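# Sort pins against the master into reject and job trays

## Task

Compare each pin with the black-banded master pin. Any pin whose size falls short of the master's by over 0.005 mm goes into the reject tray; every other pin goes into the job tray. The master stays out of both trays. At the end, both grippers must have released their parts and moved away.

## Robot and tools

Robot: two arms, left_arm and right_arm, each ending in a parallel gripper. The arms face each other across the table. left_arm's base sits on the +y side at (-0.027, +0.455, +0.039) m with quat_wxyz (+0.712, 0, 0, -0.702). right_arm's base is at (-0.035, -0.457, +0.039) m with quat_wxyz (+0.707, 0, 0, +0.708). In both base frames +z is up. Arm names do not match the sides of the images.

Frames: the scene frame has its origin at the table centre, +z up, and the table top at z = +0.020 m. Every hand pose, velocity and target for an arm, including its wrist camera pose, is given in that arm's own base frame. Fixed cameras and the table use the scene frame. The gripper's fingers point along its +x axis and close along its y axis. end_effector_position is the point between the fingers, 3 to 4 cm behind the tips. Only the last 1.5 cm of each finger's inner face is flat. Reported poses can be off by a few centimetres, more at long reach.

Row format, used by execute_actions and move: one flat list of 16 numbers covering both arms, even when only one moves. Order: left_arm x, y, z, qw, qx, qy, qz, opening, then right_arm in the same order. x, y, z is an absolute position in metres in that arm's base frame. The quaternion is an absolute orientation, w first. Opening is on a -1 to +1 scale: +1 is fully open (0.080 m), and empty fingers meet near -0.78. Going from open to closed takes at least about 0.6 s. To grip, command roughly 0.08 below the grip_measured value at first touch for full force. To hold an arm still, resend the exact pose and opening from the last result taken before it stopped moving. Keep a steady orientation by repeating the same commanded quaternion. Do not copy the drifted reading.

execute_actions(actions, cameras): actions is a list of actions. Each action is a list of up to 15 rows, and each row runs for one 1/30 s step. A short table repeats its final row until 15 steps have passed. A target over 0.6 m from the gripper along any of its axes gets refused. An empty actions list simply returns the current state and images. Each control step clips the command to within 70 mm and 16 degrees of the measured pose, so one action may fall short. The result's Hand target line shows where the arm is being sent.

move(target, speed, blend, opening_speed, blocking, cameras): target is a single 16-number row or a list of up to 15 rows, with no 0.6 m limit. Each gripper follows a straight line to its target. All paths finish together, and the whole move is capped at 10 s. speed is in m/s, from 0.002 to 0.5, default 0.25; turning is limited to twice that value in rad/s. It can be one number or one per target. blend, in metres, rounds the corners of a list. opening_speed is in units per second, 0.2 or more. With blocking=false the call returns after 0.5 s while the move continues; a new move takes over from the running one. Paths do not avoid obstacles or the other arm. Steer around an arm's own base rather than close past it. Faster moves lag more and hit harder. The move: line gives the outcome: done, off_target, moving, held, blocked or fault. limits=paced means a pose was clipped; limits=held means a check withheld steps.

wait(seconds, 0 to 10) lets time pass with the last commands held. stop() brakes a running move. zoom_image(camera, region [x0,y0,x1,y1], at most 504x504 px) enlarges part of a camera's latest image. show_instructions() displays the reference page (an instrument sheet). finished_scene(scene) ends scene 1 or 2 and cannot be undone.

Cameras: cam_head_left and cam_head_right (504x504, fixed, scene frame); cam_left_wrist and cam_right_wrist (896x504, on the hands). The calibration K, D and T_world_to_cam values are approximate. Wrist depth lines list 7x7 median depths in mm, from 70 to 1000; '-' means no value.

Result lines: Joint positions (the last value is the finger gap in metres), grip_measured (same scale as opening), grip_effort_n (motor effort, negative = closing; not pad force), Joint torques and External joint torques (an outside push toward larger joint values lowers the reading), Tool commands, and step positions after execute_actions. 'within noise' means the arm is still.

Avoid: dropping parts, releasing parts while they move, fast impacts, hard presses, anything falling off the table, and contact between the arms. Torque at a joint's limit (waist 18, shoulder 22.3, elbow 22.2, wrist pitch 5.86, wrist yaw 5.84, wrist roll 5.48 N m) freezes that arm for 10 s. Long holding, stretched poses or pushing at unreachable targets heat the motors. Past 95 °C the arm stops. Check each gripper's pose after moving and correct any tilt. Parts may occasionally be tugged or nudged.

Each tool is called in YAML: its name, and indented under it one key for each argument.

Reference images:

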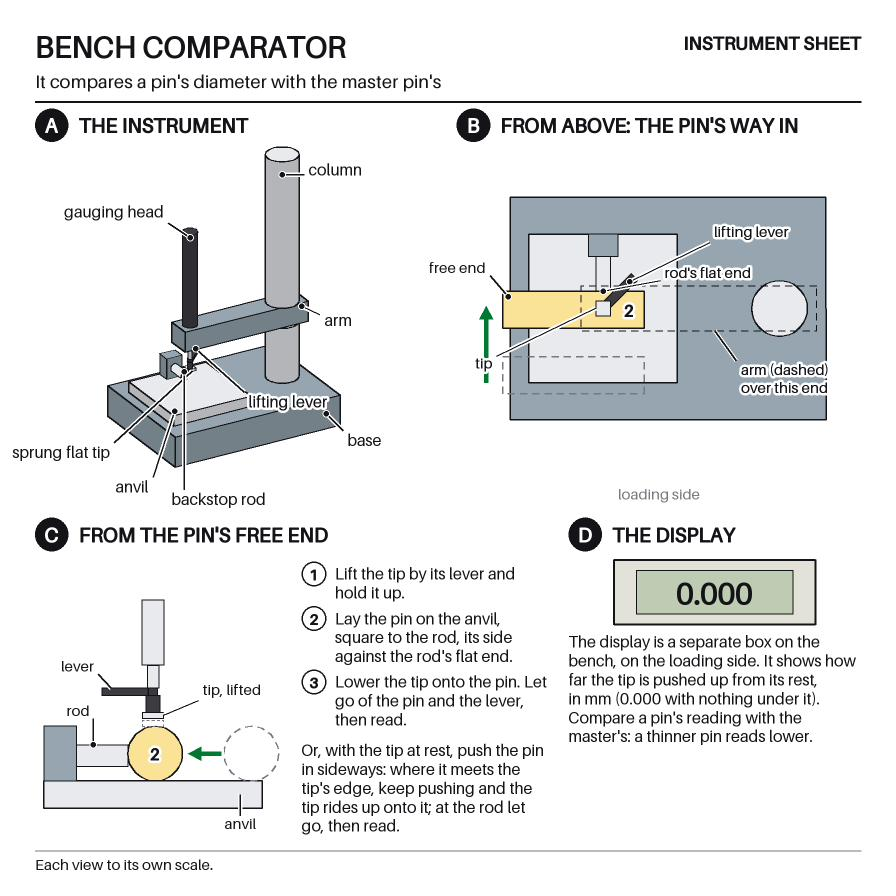

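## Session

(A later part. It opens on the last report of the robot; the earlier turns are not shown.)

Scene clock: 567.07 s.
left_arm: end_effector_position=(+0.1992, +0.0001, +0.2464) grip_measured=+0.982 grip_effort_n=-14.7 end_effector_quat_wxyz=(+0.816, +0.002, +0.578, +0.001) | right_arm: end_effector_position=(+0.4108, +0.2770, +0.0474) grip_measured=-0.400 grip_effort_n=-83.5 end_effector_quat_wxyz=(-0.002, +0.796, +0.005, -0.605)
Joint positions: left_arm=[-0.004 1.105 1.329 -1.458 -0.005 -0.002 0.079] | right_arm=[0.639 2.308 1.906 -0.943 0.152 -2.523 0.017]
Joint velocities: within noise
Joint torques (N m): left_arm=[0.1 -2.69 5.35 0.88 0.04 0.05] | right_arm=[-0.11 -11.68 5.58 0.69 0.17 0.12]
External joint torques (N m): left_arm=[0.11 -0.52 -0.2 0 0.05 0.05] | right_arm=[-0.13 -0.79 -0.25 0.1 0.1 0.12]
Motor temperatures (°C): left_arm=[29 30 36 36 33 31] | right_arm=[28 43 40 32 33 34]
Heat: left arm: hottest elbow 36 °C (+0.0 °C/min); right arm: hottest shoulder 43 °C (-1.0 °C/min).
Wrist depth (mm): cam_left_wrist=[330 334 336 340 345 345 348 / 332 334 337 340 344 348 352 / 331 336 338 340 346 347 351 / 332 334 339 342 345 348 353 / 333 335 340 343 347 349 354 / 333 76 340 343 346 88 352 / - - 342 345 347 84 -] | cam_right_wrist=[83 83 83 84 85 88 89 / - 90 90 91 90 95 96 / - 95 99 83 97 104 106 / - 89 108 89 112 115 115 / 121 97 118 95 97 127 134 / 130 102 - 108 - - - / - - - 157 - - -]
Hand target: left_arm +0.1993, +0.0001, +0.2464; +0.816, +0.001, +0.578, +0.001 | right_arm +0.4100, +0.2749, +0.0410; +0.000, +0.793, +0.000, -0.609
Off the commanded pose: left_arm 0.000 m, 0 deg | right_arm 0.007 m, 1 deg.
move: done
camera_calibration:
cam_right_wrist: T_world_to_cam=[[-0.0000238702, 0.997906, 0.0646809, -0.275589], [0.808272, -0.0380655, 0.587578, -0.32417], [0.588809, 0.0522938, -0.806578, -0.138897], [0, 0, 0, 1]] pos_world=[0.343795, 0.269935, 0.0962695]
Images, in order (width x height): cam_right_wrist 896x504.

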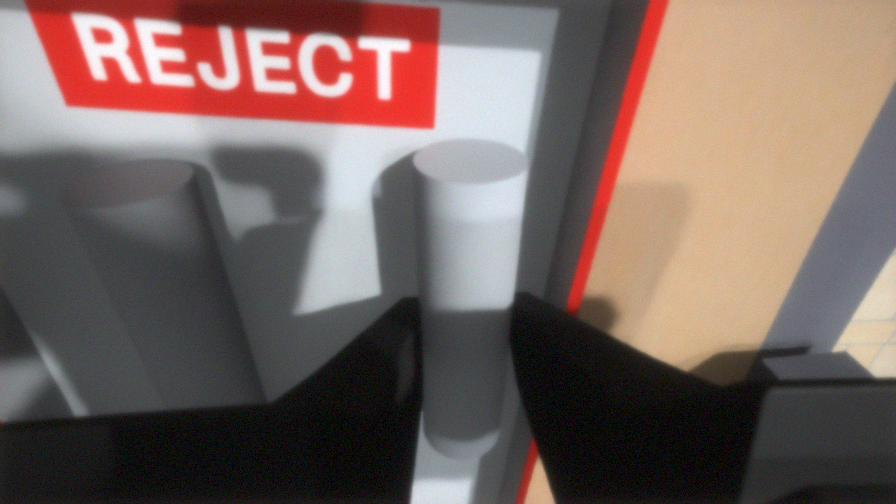

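move:
  target:
    - [0.1993, 0.0001, 0.2463, 0.816, 0.001, 0.578, 0.001, 0.98, 0.410, 0.2755, 0.0425, 0, -0.7934, 0, 0.6088, -0.52]
    - [0.1993, 0.0001, 0.2463, 0.816, 0.001, 0.578, 0.001, 0.98, 0.410, 0.2755, 0.0425, 0, -0.7934, 0, 0.6088, -0.1]
    - [0.1993, 0.0001, 0.2463, 0.816, 0.001, 0.578, 0.001, 0.98, 0.410, 0.270, 0.14, 0, -0.7934, 0, 0.6088, -0.1]
    - [0.1993, 0.0001, 0.2463, 0.816, 0.001, 0.578, 0.001, 0.98, 0.214, 0.245, 0.12, 0.6073, -0.0554, 0.7915, 0.0425, -0.05]
  speed: [0.05,0.05,0.12,0.25]
  blend: [0,0,0.02,0]
  opening_speed: 0.7
  cameras: ["cam_right_wrist","cam_head_left"]

zoom_image:
  camera: "cam_head_left"
  region: [200, 240, 340, 370]

Scene clock: 582.83 s.
left_arm: end_effector_position=(+0.1992, +0.0001, +0.2464) grip_measured=+0.982 grip_effort_n=-14.7 end_effector_quat_wxyz=(+0.816, +0.002, +0.578, +0.001) | right_arm: end_effector_position=(+0.2161, +0.2452, +0.1171) grip_measured=-0.054 grip_effort_n=14.2 end_effector_quat_wxyz=(+0.605, -0.058, +0.793, +0.040)
Joint positions: left_arm=[-0.004 1.105 1.329 -1.458 -0.005 -0.002 0.079] | right_arm=[0.779 1.967 1.652 -1.476 -0.152 0.621 0.033]
Joint velocities: within noise
Joint torques (N m): left_arm=[0.11 -2.69 5.35 0.88 0.04 0.04] | right_arm=[0.21 -11.45 4.92 0.15 -0.17 0.13]
External joint torques (N m): left_arm=[0.11 -0.49 -0.19 0 0.05 0.04] | right_arm=[0.16 -3.36 -0.28 0.18 -0.09 0.13]
Motor temperatures (°C): left_arm=[29 30 36 36 33 31] | right_arm=[28 48 39 32 33 34]
Heat: left arm: hottest elbow 36 °C (+0.0 °C/min); right arm: hottest shoulder 48 °C (+4.0 °C/min).
Wrist depth (mm): cam_left_wrist=[331 335 337 341 344 345 348 / 332 335 339 339 344 347 353 / 332 334 338 340 346 348 353 / 333 336 339 343 345 349 353 / 333 335 339 343 346 349 354 / 333 76 341 344 346 88 353 / - - 341 344 348 84 -] | cam_right_wrist=[149 151 154 157 162 166 170 / 162 165 165 171 177 182 187 / 178 181 183 190 196 202 207 / - 200 206 213 219 228 235 / - 223 219 240 103 254 268 / - - - 274 80 - - / - - - 290 - - -]
Hand target: left_arm +0.1993, +0.0001, +0.2464; +0.816, +0.001, +0.578, +0.001 | right_arm +0.2140, +0.2450, +0.1199; +0.607, -0.056, +0.791, +0.043
Off the commanded pose: left_arm 0.000 m, 0 deg | right_arm 0.004 m, 1 deg.
move: done
camera_calibration:
cam_right_wrist: T_world_to_cam=[[0.135439, -0.988845, 0.0619847, 0.20986], [-0.808129, -0.0740586, 0.584332, 0.149505], [-0.573223, -0.129233, -0.809144, 0.329503], [0, 0, 0, 1]] pos_world=[0.281275, 0.261174, 0.166247]
Images, in order (width x height): cam_head_left 504x504, cam_right_wrist 896x504.

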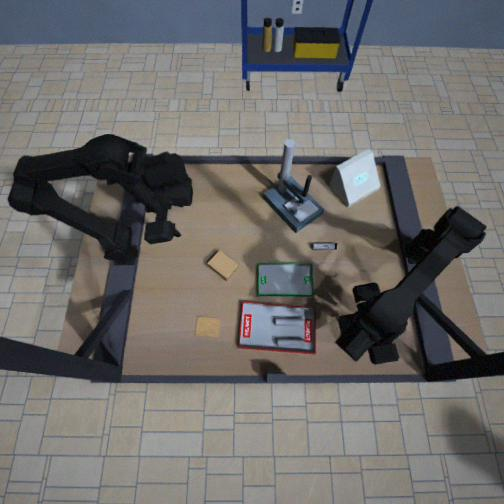

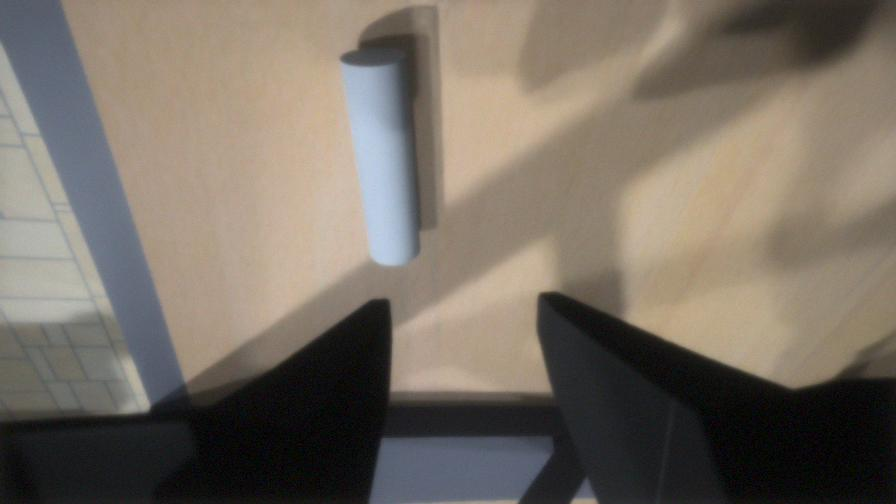

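Scaled by 3.600 from the camera's 504x504 image, which has a finer 720x720 frame.

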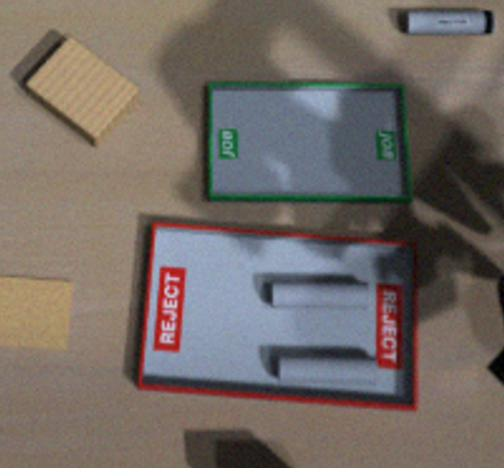

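move:
  target: [0.1993, 0.0001, 0.2463, 0.816, 0.001, 0.578, 0.001, 0.98, 0.2145, 0.2665, 0.045, 0.6077, -0.0484, 0.7919, 0.0371, -0.05]
  speed: 0.12
  cameras: ["cam_right_wrist"]

Scene clock: 593.07 s.
left_arm: end_effector_position=(+0.1992, +0.0001, +0.2464) grip_measured=+0.982 grip_effort_n=-14.7 end_effector_quat_wxyz=(+0.816, +0.002, +0.578, +0.001) | right_arm: end_effector_position=(+0.2166, +0.2670, +0.0496) grip_measured=-0.054 grip_effort_n=14.2 end_effector_quat_wxyz=(+0.613, -0.047, +0.788, +0.041)
Joint positions: left_arm=[-0.004 1.105 1.329 -1.458 -0.005 -0.002 0.079] | right_arm=[0.818 2.054 1.51 -1.216 -0.164 0.677 0.033]
Joint velocities: within noise
Joint torques (N m): left_arm=[0.12 -2.69 5.35 0.88 0.04 0.05] | right_arm=[0.18 -8.92 4.92 0.19 -0.17 0.12]
External joint torques (N m): left_arm=[0.14 -0.52 -0.16 0.01 0.04 0.05] | right_arm=[0.17 -0.36 -0.14 0.18 -0.09 0.13]
Motor temperatures (°C): left_arm=[29 30 36 36 33 31] | right_arm=[28 50 38 31 33 34]
Heat: left arm: hottest elbow 36 °C (+0.0 °C/min); right arm: hottest shoulder 50 °C (+7.1 °C/min). Fold the right arm in close to its base, or ease its load, before you think long.
Wrist depth (mm): cam_left_wrist=[331 334 337 341 344 345 347 / 331 334 337 341 344 349 351 / 332 334 338 339 345 347 352 / 333 336 339 341 345 347 353 / 333 336 340 343 347 349 353 / 333 76 340 344 347 88 354 / - - 342 344 347 84 -] | cam_right_wrist=[90 92 93 95 96 99 101 / 98 99 102 103 106 108 111 / 107 109 111 100 116 119 122 / 120 120 123 105 129 133 137 / 131 134 131 125 93 149 155 / 145 - - 160 80 - - / - - - 190 - - -]
Hand target: left_arm +0.1993, +0.0001, +0.2464; +0.816, +0.001, +0.578, +0.001 | right_arm +0.2145, +0.2665, +0.0451; +0.608, -0.048, +0.792, +0.037
Off the commanded pose: left_arm 0.000 m, 0 deg | right_arm 0.005 m, 1 deg.
MOTOR HOT: joint 2 (shoulder) of the right arm reports 50 °C; the controller stops that arm at 95 °C. To cool a motor, set the load down, stop pushing, or move to a pose that needs little force.
move: done
camera_calibration:
cam_right_wrist: T_world_to_cam=[[0.117444, -0.99195, 0.0473611, 0.24097], [-0.818882, -0.0697521, 0.569708, 0.192832], [-0.561818, -0.105692, -0.820481, 0.269875], [0, 0, 0, 1]] pos_world=[0.281227, 0.281004, 0.100157]
Images, in order (width x height): cam_right_wrist 896x504.

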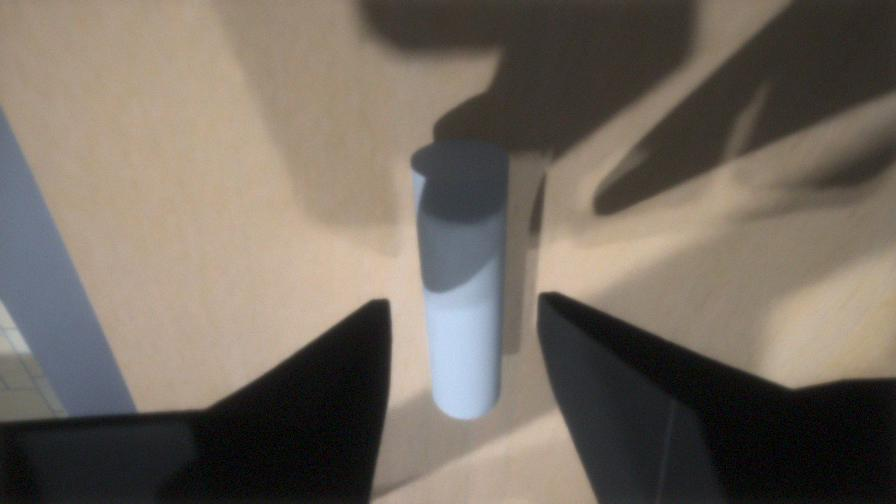

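move:
  target:
    - [0.1993, 0.0001, 0.2463, 0.816, 0.001, 0.578, 0.001, 0.98, 0.2145, 0.2662, 0.031, 0.6077, -0.0484, 0.7919, 0.0371, -0.05]
  cameras: ["cam_right_wrist"]
  speed: 0.06

Scene clock: 596.97 s.
left_arm: end_effector_position=(+0.1992, +0.0001, +0.2464) grip_measured=+0.982 grip_effort_n=-14.7 end_effector_quat_wxyz=(+0.816, +0.002, +0.578, +0.001) | right_arm: end_effector_position=(+0.2169, +0.2673, +0.0363) grip_measured=-0.054 grip_effort_n=14.2 end_effector_quat_wxyz=(+0.613, -0.046, +0.787, +0.042)
Joint positions: left_arm=[-0.004 1.105 1.329 -1.458 -0.005 -0.002 0.079] | right_arm=[0.818 2.07 1.48 -1.166 -0.164 0.677 0.033]
Joint velocities: within noise
Joint torques (N m): left_arm=[0.11 -2.69 5.34 0.88 0.04 0.05] | right_arm=[0.14 -8.75 4.68 0.2 -0.16 0.1]
External joint torques (N m): left_arm=[0.11 -0.5 -0.2 0 0.05 0.05] | right_arm=[0.08 -0.16 -0.31 0.19 -0.08 0.11]
Motor temperatures (°C): left_arm=[29 30 36 36 33 31] | right_arm=[28 50 38 31 33 34]
Heat: left arm: hottest elbow 36 °C (+0.0 °C/min); right arm: hottest shoulder 50 °C (+7.0 °C/min). Fold the right arm in close to its base, or ease its load, before you think long.
Wrist depth (mm): cam_left_wrist=[331 334 338 341 344 346 348 / 331 334 337 340 345 349 351 / 331 334 338 340 346 347 354 / 332 336 338 342 346 347 354 / 334 337 341 343 347 350 353 / 333 76 341 345 346 88 353 / - - 341 345 348 84 -] | cam_right_wrist=[- 80 82 83 84 86 88 / - 86 87 90 93 94 96 / 95 95 97 96 100 104 106 / 103 105 107 88 113 116 118 / 115 116 114 100 103 129 135 / 127 - - 113 87 - - / - - - 165 - - -]
Hand target: left_arm +0.1993, +0.0001, +0.2464; +0.816, +0.001, +0.578, +0.001 | right_arm +0.2144, +0.2661, +0.0311; +0.608, -0.049, +0.792, +0.037
Off the commanded pose: left_arm 0.000 m, 0 deg | right_arm 0.006 m, 1 deg.
MOTOR HOT: still on. Joint 2 (shoulder) of the right arm reports 50 °C.
move: done
camera_calibration:
cam_right_wrist: T_world_to_cam=[[0.117004, -0.992066, 0.0459812, 0.242047], [-0.819803, -0.0703464, 0.568309, 0.201072], [-0.560565, -0.10419, -0.82153, 0.258525], [0, 0, 0, 1]] pos_world=[0.281439, 0.281207, 0.0869854]
Images, in order (width x height): cam_right_wrist 896x504.

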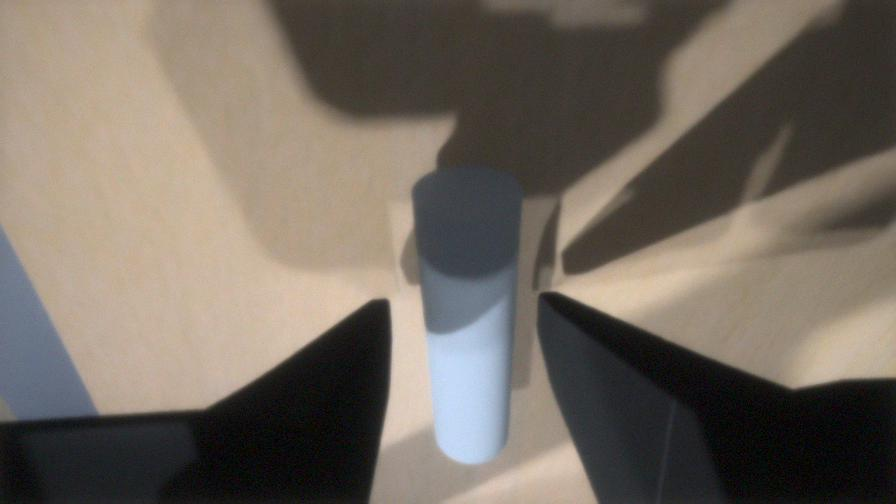

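move:
  target:
    - [0.1993, 0.0001, 0.2463, 0.816, 0.001, 0.578, 0.001, 0.98, 0.2142, 0.2660, 0.0272, 0.6077, -0.0484, 0.7919, 0.0371, -0.05]
    - [0.1993, 0.0001, 0.2463, 0.816, 0.001, 0.578, 0.001, 0.98, 0.2142, 0.2660, 0.0272, 0.6077, -0.0484, 0.7919, 0.0371, -0.52]
    - [0.1993, 0.0001, 0.2463, 0.816, 0.001, 0.578, 0.001, 0.98, 0.2142, 0.2600, 0.13, 0.6077, -0.0484, 0.7919, 0.0371, -0.52]
    - [0.1993, 0.0001, 0.2463, 0.816, 0.001, 0.578, 0.001, 0.98, 0.26, 0.06, 0.16, 0.5437, -0.3571, 0.7085, 0.2740, -0.52]
    - [0.1993, 0.0001, 0.2463, 0.816, 0.001, 0.578, 0.001, 0.98, 0.27, -0.10, 0.17, 0.2788, -0.7053, 0.3633, 0.5412, -0.52]
    - [0.1993, 0.0001, 0.2463, 0.816, 0.001, 0.578, 0.001, 0.98, 0.3220, -0.1440, 0.10, 0.2788, -0.7053, 0.3633, 0.5412, -0.52]
  cameras: ["cam_right_wrist"]
  speed: [0.06,0.05,0.08,0.2,0.2,0.12]
  blend: [0,0,0.02,0.03,0.02,0]
  opening_speed: 0.8

Scene clock: 611.23 s.
left_arm: end_effector_position=(+0.1992, +0.0001, +0.2464) grip_measured=+0.982 grip_effort_n=-14.7 end_effector_quat_wxyz=(+0.816, +0.002, +0.578, +0.001) | right_arm: end_effector_position=(+0.3196, -0.1423, +0.0986) grip_measured=-0.393 grip_effort_n=-83.5 end_effector_quat_wxyz=(-0.279, +0.703, -0.364, -0.544)
Joint positions: left_arm=[-0.004 1.105 1.329 -1.458 -0.005 -0.002 0.079] | right_arm=[-0.356 1.713 1.256 -0.903 0.146 -2.561 0.017]
Joint velocities: within noise
Joint torques (N m): left_arm=[0.11 -2.69 5.35 0.88 0.04 0.05] | right_arm=[-0.2 -7.79 7.08 0.72 0.04 -0.14]
External joint torques (N m): left_arm=[0.1 -0.49 -0.14 0.03 0.05 0.04] | right_arm=[-0.29 -1 1.37 0.16 -0.01 -0.14]
Motor temperatures (°C): left_arm=[29 30 36 36 33 31] | right_arm=[28 50 38 31 33 34]
Heat: left arm: hottest elbow 36 °C (+0.0 °C/min); right arm: hottest shoulder 50 °C (+7.1 °C/min). Fold the right arm in close to its base, or ease its load, before you think long.
Wrist depth (mm): cam_left_wrist=[331 334 337 341 344 344 349 / 332 335 338 340 344 348 352 / 332 334 338 340 345 348 352 / 332 336 340 342 346 348 353 / 334 336 340 343 347 350 355 / 333 76 340 343 347 88 353 / - - 341 344 349 84 -] | cam_right_wrist=[140 141 141 141 142 143 144 / 151 152 152 153 154 153 156 / 162 165 163 143 137 138 170 / 158 181 179 81 136 143 187 / 159 200 194 91 142 162 207 / 168 218 - 104 86 - - / - - - 126 - - -]
Hand target: left_arm +0.1993, +0.0001, +0.2464; +0.816, +0.001, +0.578, +0.001 | right_arm +0.3220, -0.1439, +0.1001; -0.279, +0.705, -0.363, -0.541
Off the commanded pose: left_arm 0.000 m, 0 deg | right_arm 0.003 m, 0 deg.
MOTOR HOT: still on. Joint 2 (shoulder) of the right arm reports 50 °C.
move: done
camera_calibration:
cam_right_wrist: T_world_to_cam=[[0.817417, 0.573799, 0.0508374, -0.18068], [0.445691, -0.685885, 0.575257, -0.271616], [0.364951, -0.447567, -0.816391, -0.0205427], [0, 0, 0, 1]] pos_world=[0.276245, -0.0918177, 0.148664]
Images, in order (width x height): cam_right_wrist 896x504.

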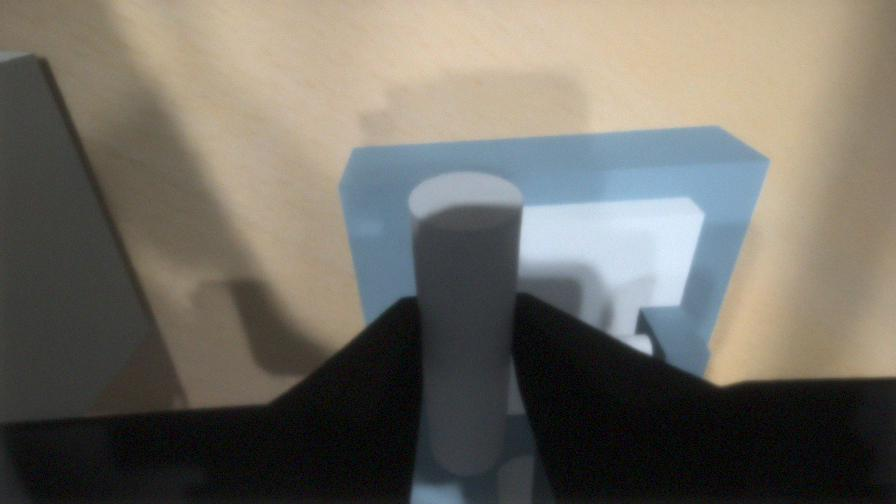

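move:
  target:
    - [0.1993, 0.0001, 0.2463, 0.816, 0.001, 0.578, 0.001, 0.98, 0.3222, -0.1435, 0.0720, 0.2788, -0.7053, 0.3633, 0.5412, -0.52]
    - [0.1993, 0.0001, 0.2463, 0.816, 0.001, 0.578, 0.001, 0.98, 0.3395, -0.1335, 0.0710, 0.2788, -0.7053, 0.3633, 0.5412, -0.52]
    - [0.1993, 0.0001, 0.2463, 0.816, 0.001, 0.578, 0.001, 0.98, 0.3555, -0.1250, 0.0710, 0.2788, -0.7053, 0.3633, 0.5412, -0.52]
  cameras: ["cam_right_wrist"]
  speed: 0.03

zoom_image:
  camera: "cam_right_wrist"
  region: [350, 204, 690, 504]

Scene clock: 616.83 s.
left_arm: end_effector_position=(+0.1992, +0.0001, +0.2464) grip_measured=+0.982 grip_effort_n=-14.7 end_effector_quat_wxyz=(+0.816, +0.002, +0.578, +0.001) | right_arm: end_effector_position=(+0.3463, -0.1305, +0.0738) grip_measured=-0.393 grip_effort_n=-83.5 end_effector_quat_wxyz=(-0.277, +0.701, -0.374, -0.541)
Joint positions: left_arm=[-0.004 1.105 1.329 -1.458 -0.005 -0.002 0.079] | right_arm=[-0.288 1.821 1.283 -0.835 0.178 -2.482 0.017]
Joint velocities: within noise
Joint torques (N m): left_arm=[0.11 -2.69 5.34 0.88 0.04 0.05] | right_arm=[1.23 -6.37 7.75 1.27 -0.45 0.05]
External joint torques (N m): left_arm=[0.13 -0.52 -0.18 0 0.04 0.05] | right_arm=[1.27 1.11 2.08 0.69 -0.53 0.05]
Motor temperatures (°C): left_arm=[29 30 36 36 33 31] | right_arm=[28 49 39 31 33 34]
Heat: left arm: hottest elbow 36 °C (+0.0 °C/min); right arm: hottest shoulder 49 °C (+7.0 °C/min). Fold the right arm in close to its base, or ease its load, before you think long.
Wrist depth (mm): cam_left_wrist=[331 334 338 340 344 346 348 / 331 335 337 340 345 348 352 / 332 335 339 341 346 348 353 / 333 335 340 342 346 349 353 / 334 335 340 342 347 351 354 / 333 76 340 343 348 88 353 / - - 341 345 347 84 -] | cam_right_wrist=[119 119 118 119 119 119 120 / 129 128 129 128 129 129 130 / 140 138 116 129 116 121 141 / 154 151 114 83 109 149 156 / 171 172 116 92 94 169 173 / 188 188 - 104 86 - - / - - - 116 - - -]
Hand target: left_arm +0.1993, +0.0001, +0.2464; +0.816, +0.001, +0.578, +0.001 | right_arm +0.3552, -0.1249, +0.0711; -0.279, +0.705, -0.363, -0.541
Off the commanded pose: left_arm 0.000 m, 0 deg | right_arm 0.011 m, 1 deg.
MOTOR HOT: still on. Joint 2 (shoulder) of the right arm reports 49 °C.
move: off_target (right_arm)
camera_calibration:
cam_right_wrist: T_world_to_cam=[[0.826243, 0.561953, 0.0391365, -0.211778], [0.437722, -0.68421, 0.583314, -0.258726], [0.354573, -0.464829, -0.811303, -0.0443298], [0, 0, 0, 1]] pos_world=[0.303948, -0.0786194, 0.123242]
Images, in order (width x height): cam_right_wrist 896x504.

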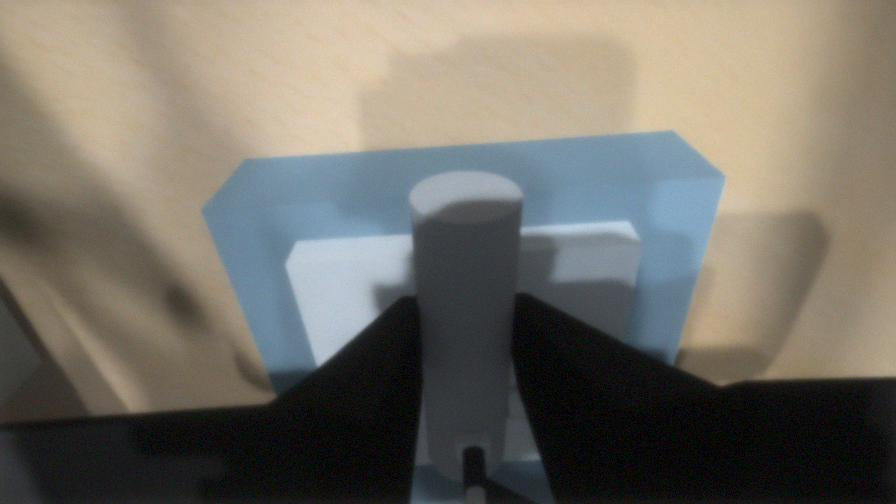

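Scaled by 1.482 from the camera's 896x504 image, which has a finer 1280x720 frame.

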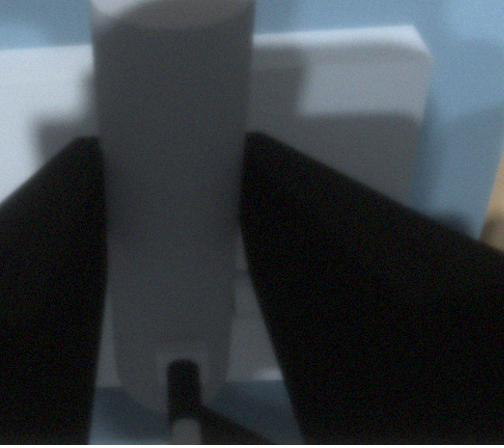

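move:
  target:
    - [0.1993, 0.0001, 0.2463, 0.816, 0.001, 0.578, 0.001, 0.98, 0.3490, -0.1293, 0.0725, 0.2788, -0.7053, 0.3633, 0.5412, -0.52]
    - [0.1993, 0.0001, 0.2463, 0.816, 0.001, 0.578, 0.001, 0.98, 0.3490, -0.1293, 0.0725, 0.2788, -0.7053, 0.3633, 0.5412, -0.05]
    - [0.1993, 0.0001, 0.2463, 0.816, 0.001, 0.578, 0.001, 0.98, 0.3465, -0.1280, 0.15, 0.2788, -0.7053, 0.3633, 0.5412, -0.05]
    - [0.1993, 0.0001, 0.2463, 0.816, 0.001, 0.578, 0.001, 0.98, 0.22, -0.185, 0.165, 0.2788, -0.7053, 0.3633, 0.5412, -0.05]
  speed: [0.03, 0.03, 0.08, 0.25]
  blend: [0,0,0.02,0]
  opening_speed: 0.5
  cameras: ["cam_right_wrist"]

zoom_image:
  camera: "cam_right_wrist"
  region: [120, 150, 320, 250]

zoom_image:
  camera: "cam_right_wrist"
  region: [560, 60, 896, 330]

Scene clock: 625.10 s.
left_arm: end_effector_position=(+0.1992, +0.0001, +0.2464) grip_measured=+0.982 grip_effort_n=-14.7 end_effector_quat_wxyz=(+0.816, +0.002, +0.578, +0.001) | right_arm: end_effector_position=(+0.2224, -0.1864, +0.1649) grip_measured=-0.054 grip_effort_n=14.2 end_effector_quat_wxyz=(-0.279, +0.705, -0.364, -0.541)
Joint positions: left_arm=[-0.004 1.105 1.329 -1.458 -0.005 -0.002 0.079] | right_arm=[-0.658 1.433 1.236 -1.122 0.077 -2.856 0.033]
Joint velocities: within noise
Joint torques (N m): left_arm=[0.1 -2.69 5.35 0.88 0.04 0.05] | right_arm=[-0.19 -7.2 5.6 0.46 -0.04 -0.13]
External joint torques (N m): left_arm=[0.09 -0.48 -0.17 0.03 0.05 0.05] | right_arm=[-0.18 -2.4 -0.24 -0.17 -0.08 -0.13]
Motor temperatures (°C): left_arm=[29 30 36 36 33 31] | right_arm=[28 48 39 32 33 34]
Heat: left arm: hottest elbow 36 °C (+0.0 °C/min); right arm: hottest shoulder 48 °C (+5.1 °C/min). Fold the right arm in close to its base, or ease its load, before you think long.
Wrist depth (mm): cam_left_wrist=[331 334 337 341 344 343 349 / 331 334 338 340 345 348 352 / 331 335 339 340 345 348 353 / 332 336 339 341 346 347 353 / 334 336 339 343 347 349 354 / 333 76 339 343 347 88 354 / - - 341 344 347 84 -] | cam_right_wrist=[198 199 200 205 208 209 212 / 180 183 185 222 223 221 222 / 175 176 179 241 236 206 209 / 170 171 174 266 259 215 229 / 165 167 168 296 93 244 169 / 162 - - 325 80 - - / - - - - - - -]
Hand target: left_arm +0.1993, +0.0001, +0.2464; +0.816, +0.001, +0.578, +0.001 | right_arm +0.2200, -0.1850, +0.1650; -0.279, +0.705, -0.363, -0.541
Off the commanded pose: left_arm 0.000 m, 0 deg | right_arm 0.003 m, 0 deg.
MOTOR HOT: still on. Joint 2 (shoulder) of the right arm reports 48 °C.
move: done
camera_calibration:
cam_right_wrist: T_world_to_cam=[[0.817488, 0.573414, 0.0539458, -0.0799235], [0.441368, -0.68389, 0.580938, -0.296282], [0.370011, -0.4511, -0.812158, 0.0468115], [0, 0, 0, 1]] pos_world=[0.178785, -0.135678, 0.214452]
Images, in order (width x height): cam_right_wrist 896x504.

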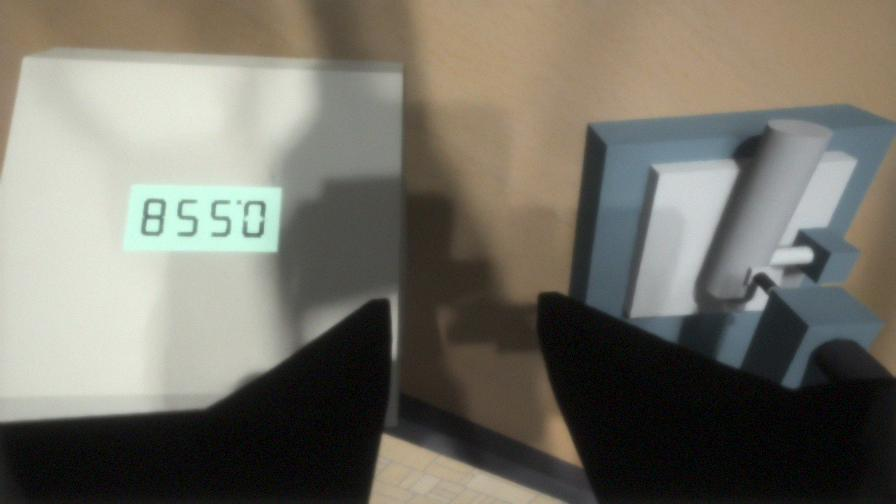

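Scaled by 2.520 from the camera's 896x504 image, which has a finer 1280x720 frame.

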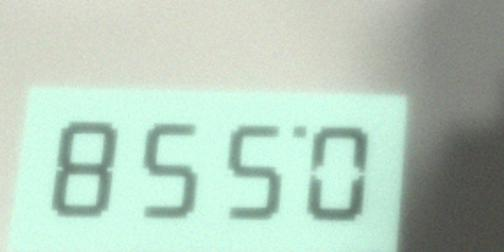

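Scaled by 1.500 from the camera's 896x504 image, which has a finer 1280x720 frame.

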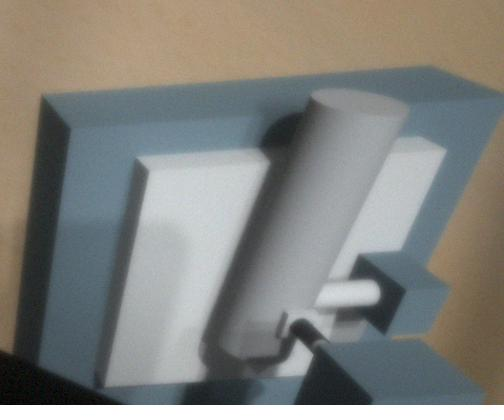

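move:
  target:
    - [0.1993, 0.0001, 0.2463, 0.816, 0.001, 0.578, 0.001, 0.98, 0.3465, -0.1298, 0.15, 0.2788, -0.7053, 0.3633, 0.5412, -0.05]
    - [0.1993, 0.0001, 0.2463, 0.816, 0.001, 0.578, 0.001, 0.98, 0.3465, -0.1298, 0.0705, 0.2788, -0.7053, 0.3633, 0.5412, -0.05]
    - [0.1993, 0.0001, 0.2463, 0.816, 0.001, 0.578, 0.001, 0.98, 0.3465, -0.1298, 0.0705, 0.2788, -0.7053, 0.3633, 0.5412, -0.52]
    - [0.1993, 0.0001, 0.2463, 0.816, 0.001, 0.578, 0.001, 0.98, 0.3210, -0.1475, 0.072, 0.2788, -0.7053, 0.3633, 0.5412, -0.52]
    - [0.1993, 0.0001, 0.2463, 0.816, 0.001, 0.578, 0.001, 0.98, 0.3190, -0.1465, 0.14, 0.2788, -0.7053, 0.3633, 0.5412, -0.52]
    - [0.1993, 0.0001, 0.2463, 0.816, 0.001, 0.578, 0.001, 0.98, 0.30, -0.05, 0.16, 0.2788, -0.7053, 0.3633, 0.5412, -0.52]
    - [0.1993, 0.0001, 0.2463, 0.816, 0.001, 0.578, 0.001, 0.98, 0.37, 0.06, 0.14, 0, -0.7934, 0, 0.6088, -0.52]
    - [0.1993, 0.0001, 0.2463, 0.816, 0.001, 0.578, 0.001, 0.98, 0.405, 0.088, 0.11, 0, -0.7934, 0, 0.6088, -0.52]
  speed: [0.2, 0.08, 0.05, 0.04, 0.08, 0.2, 0.2, 0.15]
  blend: [0.01,0,0,0.003,0.02,0.03,0.01,0]
  opening_speed: 1.0
  cameras: ["cam_right_wrist"]

move:
  target:
    - [0.1993, 0.0001, 0.2463, 0.816, 0.001, 0.578, 0.001, 0.98, 0.405, 0.088, 0.035, 0, -0.7934, 0, 0.6088, -0.52]
  speed: 0.08
  cameras: ["cam_right_wrist"]

Scene clock: 647.27 s.
left_arm: end_effector_position=(+0.1992, +0.0001, +0.2464) grip_measured=+0.982 grip_effort_n=-14.7 end_effector_quat_wxyz=(+0.816, +0.002, +0.578, +0.001) | right_arm: end_effector_position=(+0.4004, +0.0871, +0.1066) grip_measured=-0.397 grip_effort_n=-83.5 end_effector_quat_wxyz=(+0.001, +0.789, +0.001, -0.615)
Joint positions: left_arm=[-0.004 1.105 1.329 -1.458 -0.005 -0.002 0.079] | right_arm=[0.235 1.91 1.534 -0.955 0.057 -2.917 0.017]
Joint velocities: within noise
Joint torques (N m): left_arm=[0.11 -2.69 5.35 0.87 0.04 0.05] | right_arm=[0.07 -9.47 8.01 0.75 0.17 0.13]
External joint torques (N m): left_arm=[0.1 -0.55 -0.2 -0.02 0.05 0.05] | right_arm=[0.02 -1.07 2.16 0.15 0.15 0.13]
Motor temperatures (°C): left_arm=[29 30 36 36 33 31] | right_arm=[28 46 40 32 33 34]
Heat: left arm: hottest elbow 36 °C (+0.0 °C/min); right arm: hottest shoulder 46 °C (-3.0 °C/min).
Wrist depth (mm): cam_left_wrist=[332 333 337 341 344 345 349 / 331 335 338 339 346 349 351 / 332 335 339 339 345 346 353 / 332 337 340 343 346 347 352 / 334 336 340 342 346 349 354 / 333 76 340 344 346 88 353 / - - 341 345 348 84 -] | cam_right_wrist=[142 144 143 144 145 147 148 / 154 155 152 156 158 158 156 / 167 168 166 162 171 172 159 / 182 183 183 85 187 186 176 / 200 202 196 93 198 209 212 / 217 218 - 105 86 - - / - - - 121 - - -]
Hand target: left_arm +0.1993, +0.0001, +0.2464; +0.816, +0.001, +0.578, +0.001 | right_arm +0.4049, +0.0880, +0.1099; +0.000, +0.793, +0.000, -0.609
Off the commanded pose: left_arm 0.000 m, 0 deg | right_arm 0.006 m, 1 deg.
MOTOR HOT: cleared for the motors of the right arm.
move: done
camera_calibration:
cam_right_wrist: T_world_to_cam=[[0.00297124, 0.998518, 0.0543354, -0.0900319], [0.822593, -0.0333371, 0.567652, -0.361817], [0.568623, 0.0430093, -0.821473, -0.0645823], [0, 0, 0, 1]] pos_world=[0.334619, 0.0806142, 0.157226]
Images, in order (width x height): cam_right_wrist 896x504.

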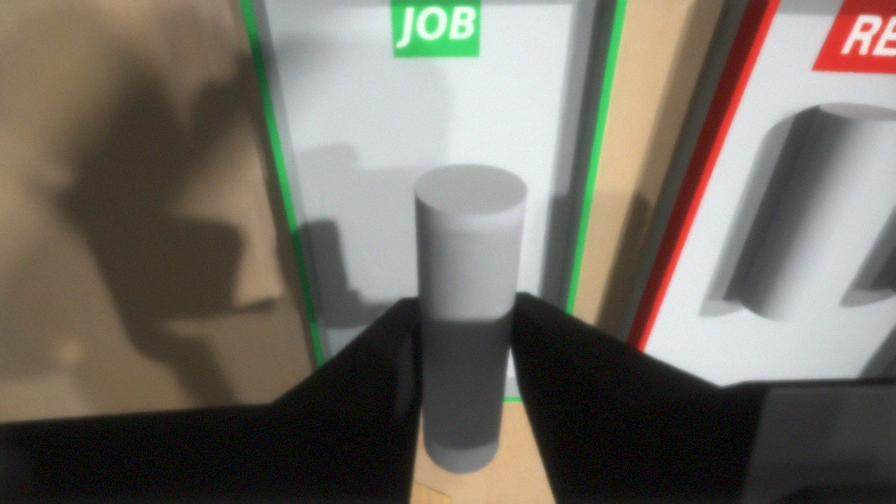

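Scene clock: 648.67 s.
left_arm: end_effector_position=(+0.1992, +0.0001, +0.2464) grip_measured=+0.982 grip_effort_n=-14.7 end_effector_quat_wxyz=(+0.816, +0.002, +0.578, +0.001) | right_arm: end_effector_position=(+0.4070, +0.0885, +0.0408) grip_measured=-0.397 grip_effort_n=-83.5 end_effector_quat_wxyz=(-0.001, +0.797, +0.003, -0.604)
Joint positions: left_arm=[-0.004 1.105 1.329 -1.458 -0.005 -0.002 0.079] | right_arm=[0.235 1.979 1.354 -0.677 0.058 -2.917 0.017]
Joint velocities: within noise
Joint torques (N m): left_arm=[0.11 -2.68 5.35 0.88 0.04 0.05] | right_arm=[0.03 -8.99 5.22 0.8 0.16 0.12]
External joint torques (N m): left_arm=[0.11 -0.52 -0.17 0 0.04 0.04] | right_arm=[0.02 -0.38 -0.42 0.11 0.13 0.12]
Motor temperatures (°C): left_arm=[29 30 36 36 33 31] | right_arm=[28 46 40 32 33 34]
Heat: left arm: hottest elbow 36 °C (+0.0 °C/min); right arm: hottest shoulder 46 °C (-4.0 °C/min).
Wrist depth (mm): cam_left_wrist=[331 334 337 341 344 346 348 / 332 334 339 340 345 349 351 / 332 335 338 339 345 347 352 / 333 336 339 341 346 348 353 / 333 335 339 343 346 350 353 / 334 76 341 343 347 88 353 / - - 342 344 348 84 -] | cam_right_wrist=[- 82 83 83 85 84 89 / - 87 89 88 91 89 96 / 98 94 98 95 100 100 103 / 107 103 106 87 111 112 109 / 119 116 115 94 94 124 119 / 129 130 - 104 86 - - / - - - 123 - - -]
Hand target: left_arm +0.1993, +0.0001, +0.2464; +0.816, +0.001, +0.578, +0.001 | right_arm +0.4050, +0.0879, +0.0351; +0.000, +0.793, +0.000, -0.609
Off the commanded pose: left_arm 0.000 m, 0 deg | right_arm 0.006 m, 1 deg.
move: done
camera_calibration:
cam_right_wrist: T_world_to_cam=[[0.00202015, 0.998192, 0.0600784, -0.0877075], [0.80631, -0.0371618, 0.590325, -0.323839], [0.59149, 0.0472493, -0.804927, -0.132854], [0, 0, 0, 1]] pos_world=[0.339874, 0.0817917, 0.0895012]
Images, in order (width x height): cam_right_wrist 896x504.

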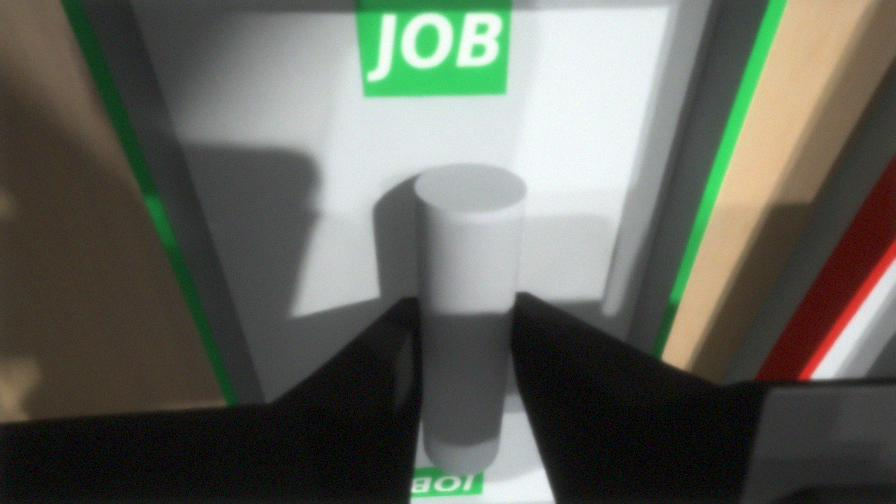

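move:
  target:
    - [0.1993, 0.0001, 0.2463, 0.816, 0.001, 0.578, 0.001, 0.98, 0.405, 0.088, 0.0365, 0, -0.7934, 0, 0.6088, -0.52]
    - [0.1993, 0.0001, 0.2463, 0.816, 0.001, 0.578, 0.001, 0.98, 0.405, 0.088, 0.0365, 0, -0.7934, 0, 0.6088, -0.05]
    - [0.1993, 0.0001, 0.2463, 0.816, 0.001, 0.578, 0.001, 0.98, 0.400, 0.088, 0.13, 0, -0.7934, 0, 0.6088, -0.05]
    - [0.1993, 0.0001, 0.2463, 0.816, 0.001, 0.578, 0.001, 0.98, 0.340, 0.0, 0.14, 0.2788, -0.7053, 0.3633, 0.5412, -0.05]
    - [0.1993, 0.0001, 0.2463, 0.816, 0.001, 0.578, 0.001, 0.98, 0.300, -0.031, 0.09, 0.6088, -0.0076, 0.7934, 0.0058, -0.05]
  speed: [0.05,0.05,0.12,0.2,0.2]
  blend: [0,0,0.02,0.02,0]
  opening_speed: 0.7
  cameras: ["cam_right_wrist","cam_head_left"]

Scene clock: 671.27 s.
left_arm: end_effector_position=(+0.1992, +0.0001, +0.2464) grip_measured=+0.982 grip_effort_n=-14.7 end_effector_quat_wxyz=(+0.816, +0.002, +0.578, +0.001) | right_arm: end_effector_position=(+0.3047, -0.0285, +0.0987) grip_measured=-0.053 grip_effort_n=13.7 end_effector_quat_wxyz=(+0.613, -0.077, +0.785, +0.056)
Joint positions: left_arm=[-0.004 1.105 1.329 -1.458 -0.005 -0.002 0.079] | right_arm=[-0.061 1.911 1.505 -1.401 0.066 -0.242 0.033]
Joint velocities: within noise
Joint torques (N m): left_arm=[0.11 -2.7 5.35 0.87 0.04 0.05] | right_arm=[-0.2 -7.81 4.82 0.11 -0.06 0.12]
External joint torques (N m): left_arm=[0.11 -0.48 -0.22 0 0.04 0.05] | right_arm=[-0.18 -0.13 -0.31 0.19 -0.1 0.12]
Motor temperatures (°C): left_arm=[29 30 36 36 33 31] | right_arm=[28 48 40 32 33 34]
Heat: left arm: hottest elbow 36 °C (+0.0 °C/min); right arm: hottest shoulder 48 °C (-2.0 °C/min).
Wrist depth (mm): cam_left_wrist=[331 334 336 340 343 347 347 / 332 334 338 339 345 349 352 / 332 335 339 339 345 348 352 / 332 335 340 342 346 348 353 / 334 336 339 344 346 350 354 / 333 76 341 343 348 88 353 / - - 341 345 348 84 -] | cam_right_wrist=[138 139 140 142 144 144 117 / 150 151 153 149 156 157 128 / 164 166 168 165 174 177 143 / 182 184 187 183 193 198 164 / 203 205 200 214 93 219 226 / 226 - - 247 80 - - / - - - 289 - - -]
Hand target: left_arm +0.1993, +0.0001, +0.2464; +0.816, +0.001, +0.578, +0.001 | right_arm +0.3029, -0.0287, +0.0938; +0.606, -0.072, +0.790, +0.055
Off the commanded pose: left_arm 0.000 m, 0 deg | right_arm 0.010 m, 10 deg.
move: off_target (right_arm; path cut at 10 s); path passed 4 of 5 targets
camera_calibration:
cam_right_wrist: T_world_to_cam=[[0.18149, -0.981475, 0.0613859, -0.0854015], [-0.815744, -0.115394, 0.566786, 0.214413], [-0.549202, -0.152941, -0.821575, 0.323322], [0, 0, 0, 1]] pos_world=[0.367975, -0.00962832, 0.149349]
Images, in order (width x height): cam_head_left 504x504, cam_right_wrist 896x504.

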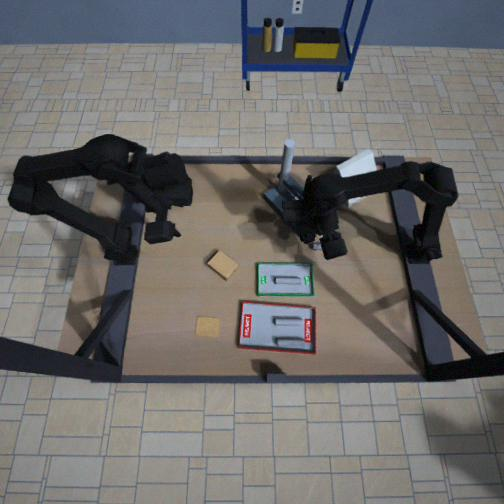

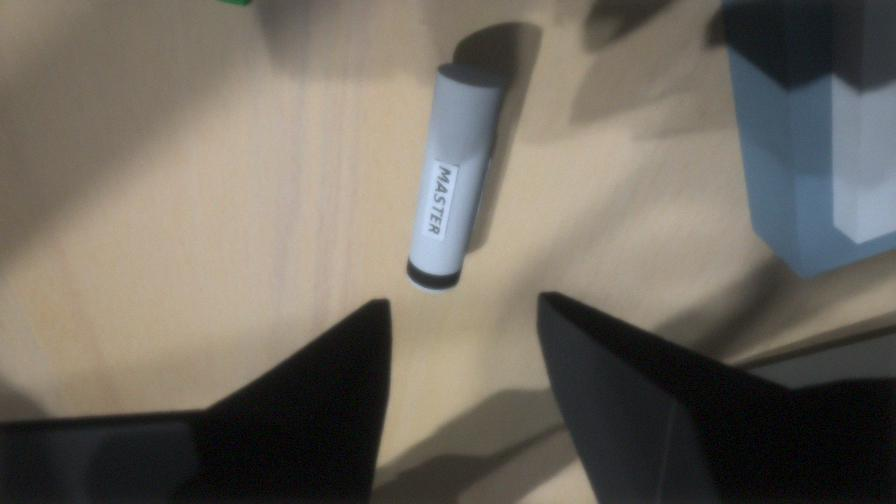

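move:
  target: [0.1993, 0.0001, 0.2463, 0.816, 0.001, 0.578, 0.001, 0.98, 0.300, -0.031, 0.045, 0.6088, -0.0076, 0.7934, 0.0058, -0.05]
  speed: 0.12
  cameras: ["cam_right_wrist"]

Scene clock: 675.27 s.
left_arm: end_effector_position=(+0.1992, +0.0001, +0.2464) grip_measured=+0.982 grip_effort_n=-14.7 end_effector_quat_wxyz=(+0.816, +0.002, +0.578, +0.001) | right_arm: end_effector_position=(+0.3023, -0.0309, +0.0494) grip_measured=-0.053 grip_effort_n=14.2 end_effector_quat_wxyz=(+0.615, -0.011, +0.789, +0.007)
Joint positions: left_arm=[-0.004 1.105 1.329 -1.458 -0.005 -0.002 0.079] | right_arm=[-0.087 1.959 1.367 -1.224 0.031 -0.108 0.033]
Joint velocities: within noise
Joint torques (N m): left_arm=[0.11 -2.69 5.35 0.88 0.04 0.05] | right_arm=[-0.2 -8 4.59 0.12 -0.09 0.12]
External joint torques (N m): left_arm=[0.12 -0.46 -0.22 0 0.04 0.05] | right_arm=[-0.26 -0.25 -0.26 0.22 -0.09 0.12]
Motor temperatures (°C): left_arm=[29 30 36 36 33 31] | right_arm=[28 48 39 32 33 34]
Heat: left arm: hottest elbow 36 °C (+0.0 °C/min); right arm: hottest shoulder 48 °C (-1.0 °C/min).
Wrist depth (mm): cam_left_wrist=[330 333 337 340 343 345 349 / 331 334 337 340 345 348 352 / 333 335 339 341 346 348 351 / 332 336 339 342 345 348 353 / 333 336 340 343 346 351 353 / 333 76 340 343 346 88 353 / - - 342 345 347 84 -] | cam_right_wrist=[- 94 95 96 97 99 99 / 101 102 103 103 107 109 110 / 111 112 114 95 118 120 122 / 123 124 127 108 131 134 136 / 137 139 135 128 93 149 155 / 155 - - 168 80 - - / - - - 196 - - -]
Hand target: left_arm +0.1993, +0.0001, +0.2464; +0.816, +0.001, +0.578, +0.001 | right_arm +0.2999, -0.0311, +0.0450; +0.609, -0.008, +0.793, +0.006
Off the commanded pose: left_arm 0.000 m, 0 deg | right_arm 0.005 m, 1 deg.
move: done
camera_calibration:
cam_right_wrist: T_world_to_cam=[[0.0194358, -0.998077, 0.0588561, -0.0357622], [-0.822999, 0.0174549, 0.567775, 0.24638], [-0.567711, -0.0594736, -0.821077, 0.289559], [0, 0, 0, 1]] pos_world=[0.367851, -0.0227729, 0.0999663]
Images, in order (width x height): cam_right_wrist 896x504.

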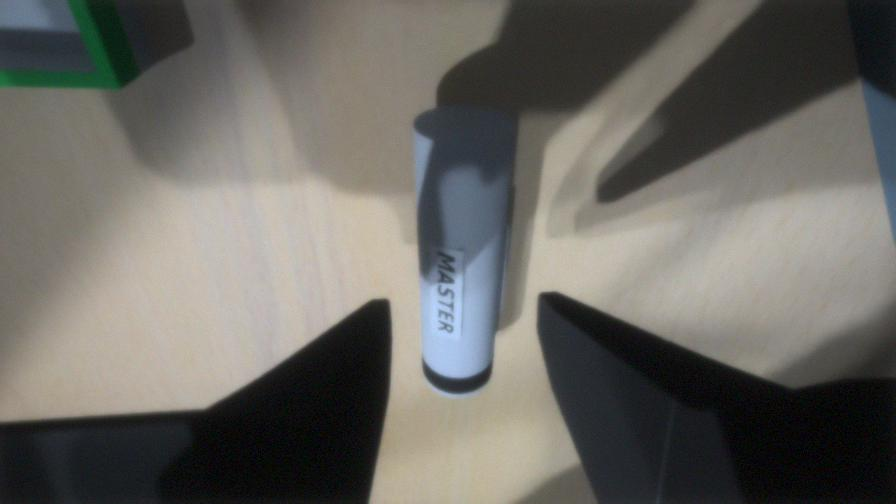

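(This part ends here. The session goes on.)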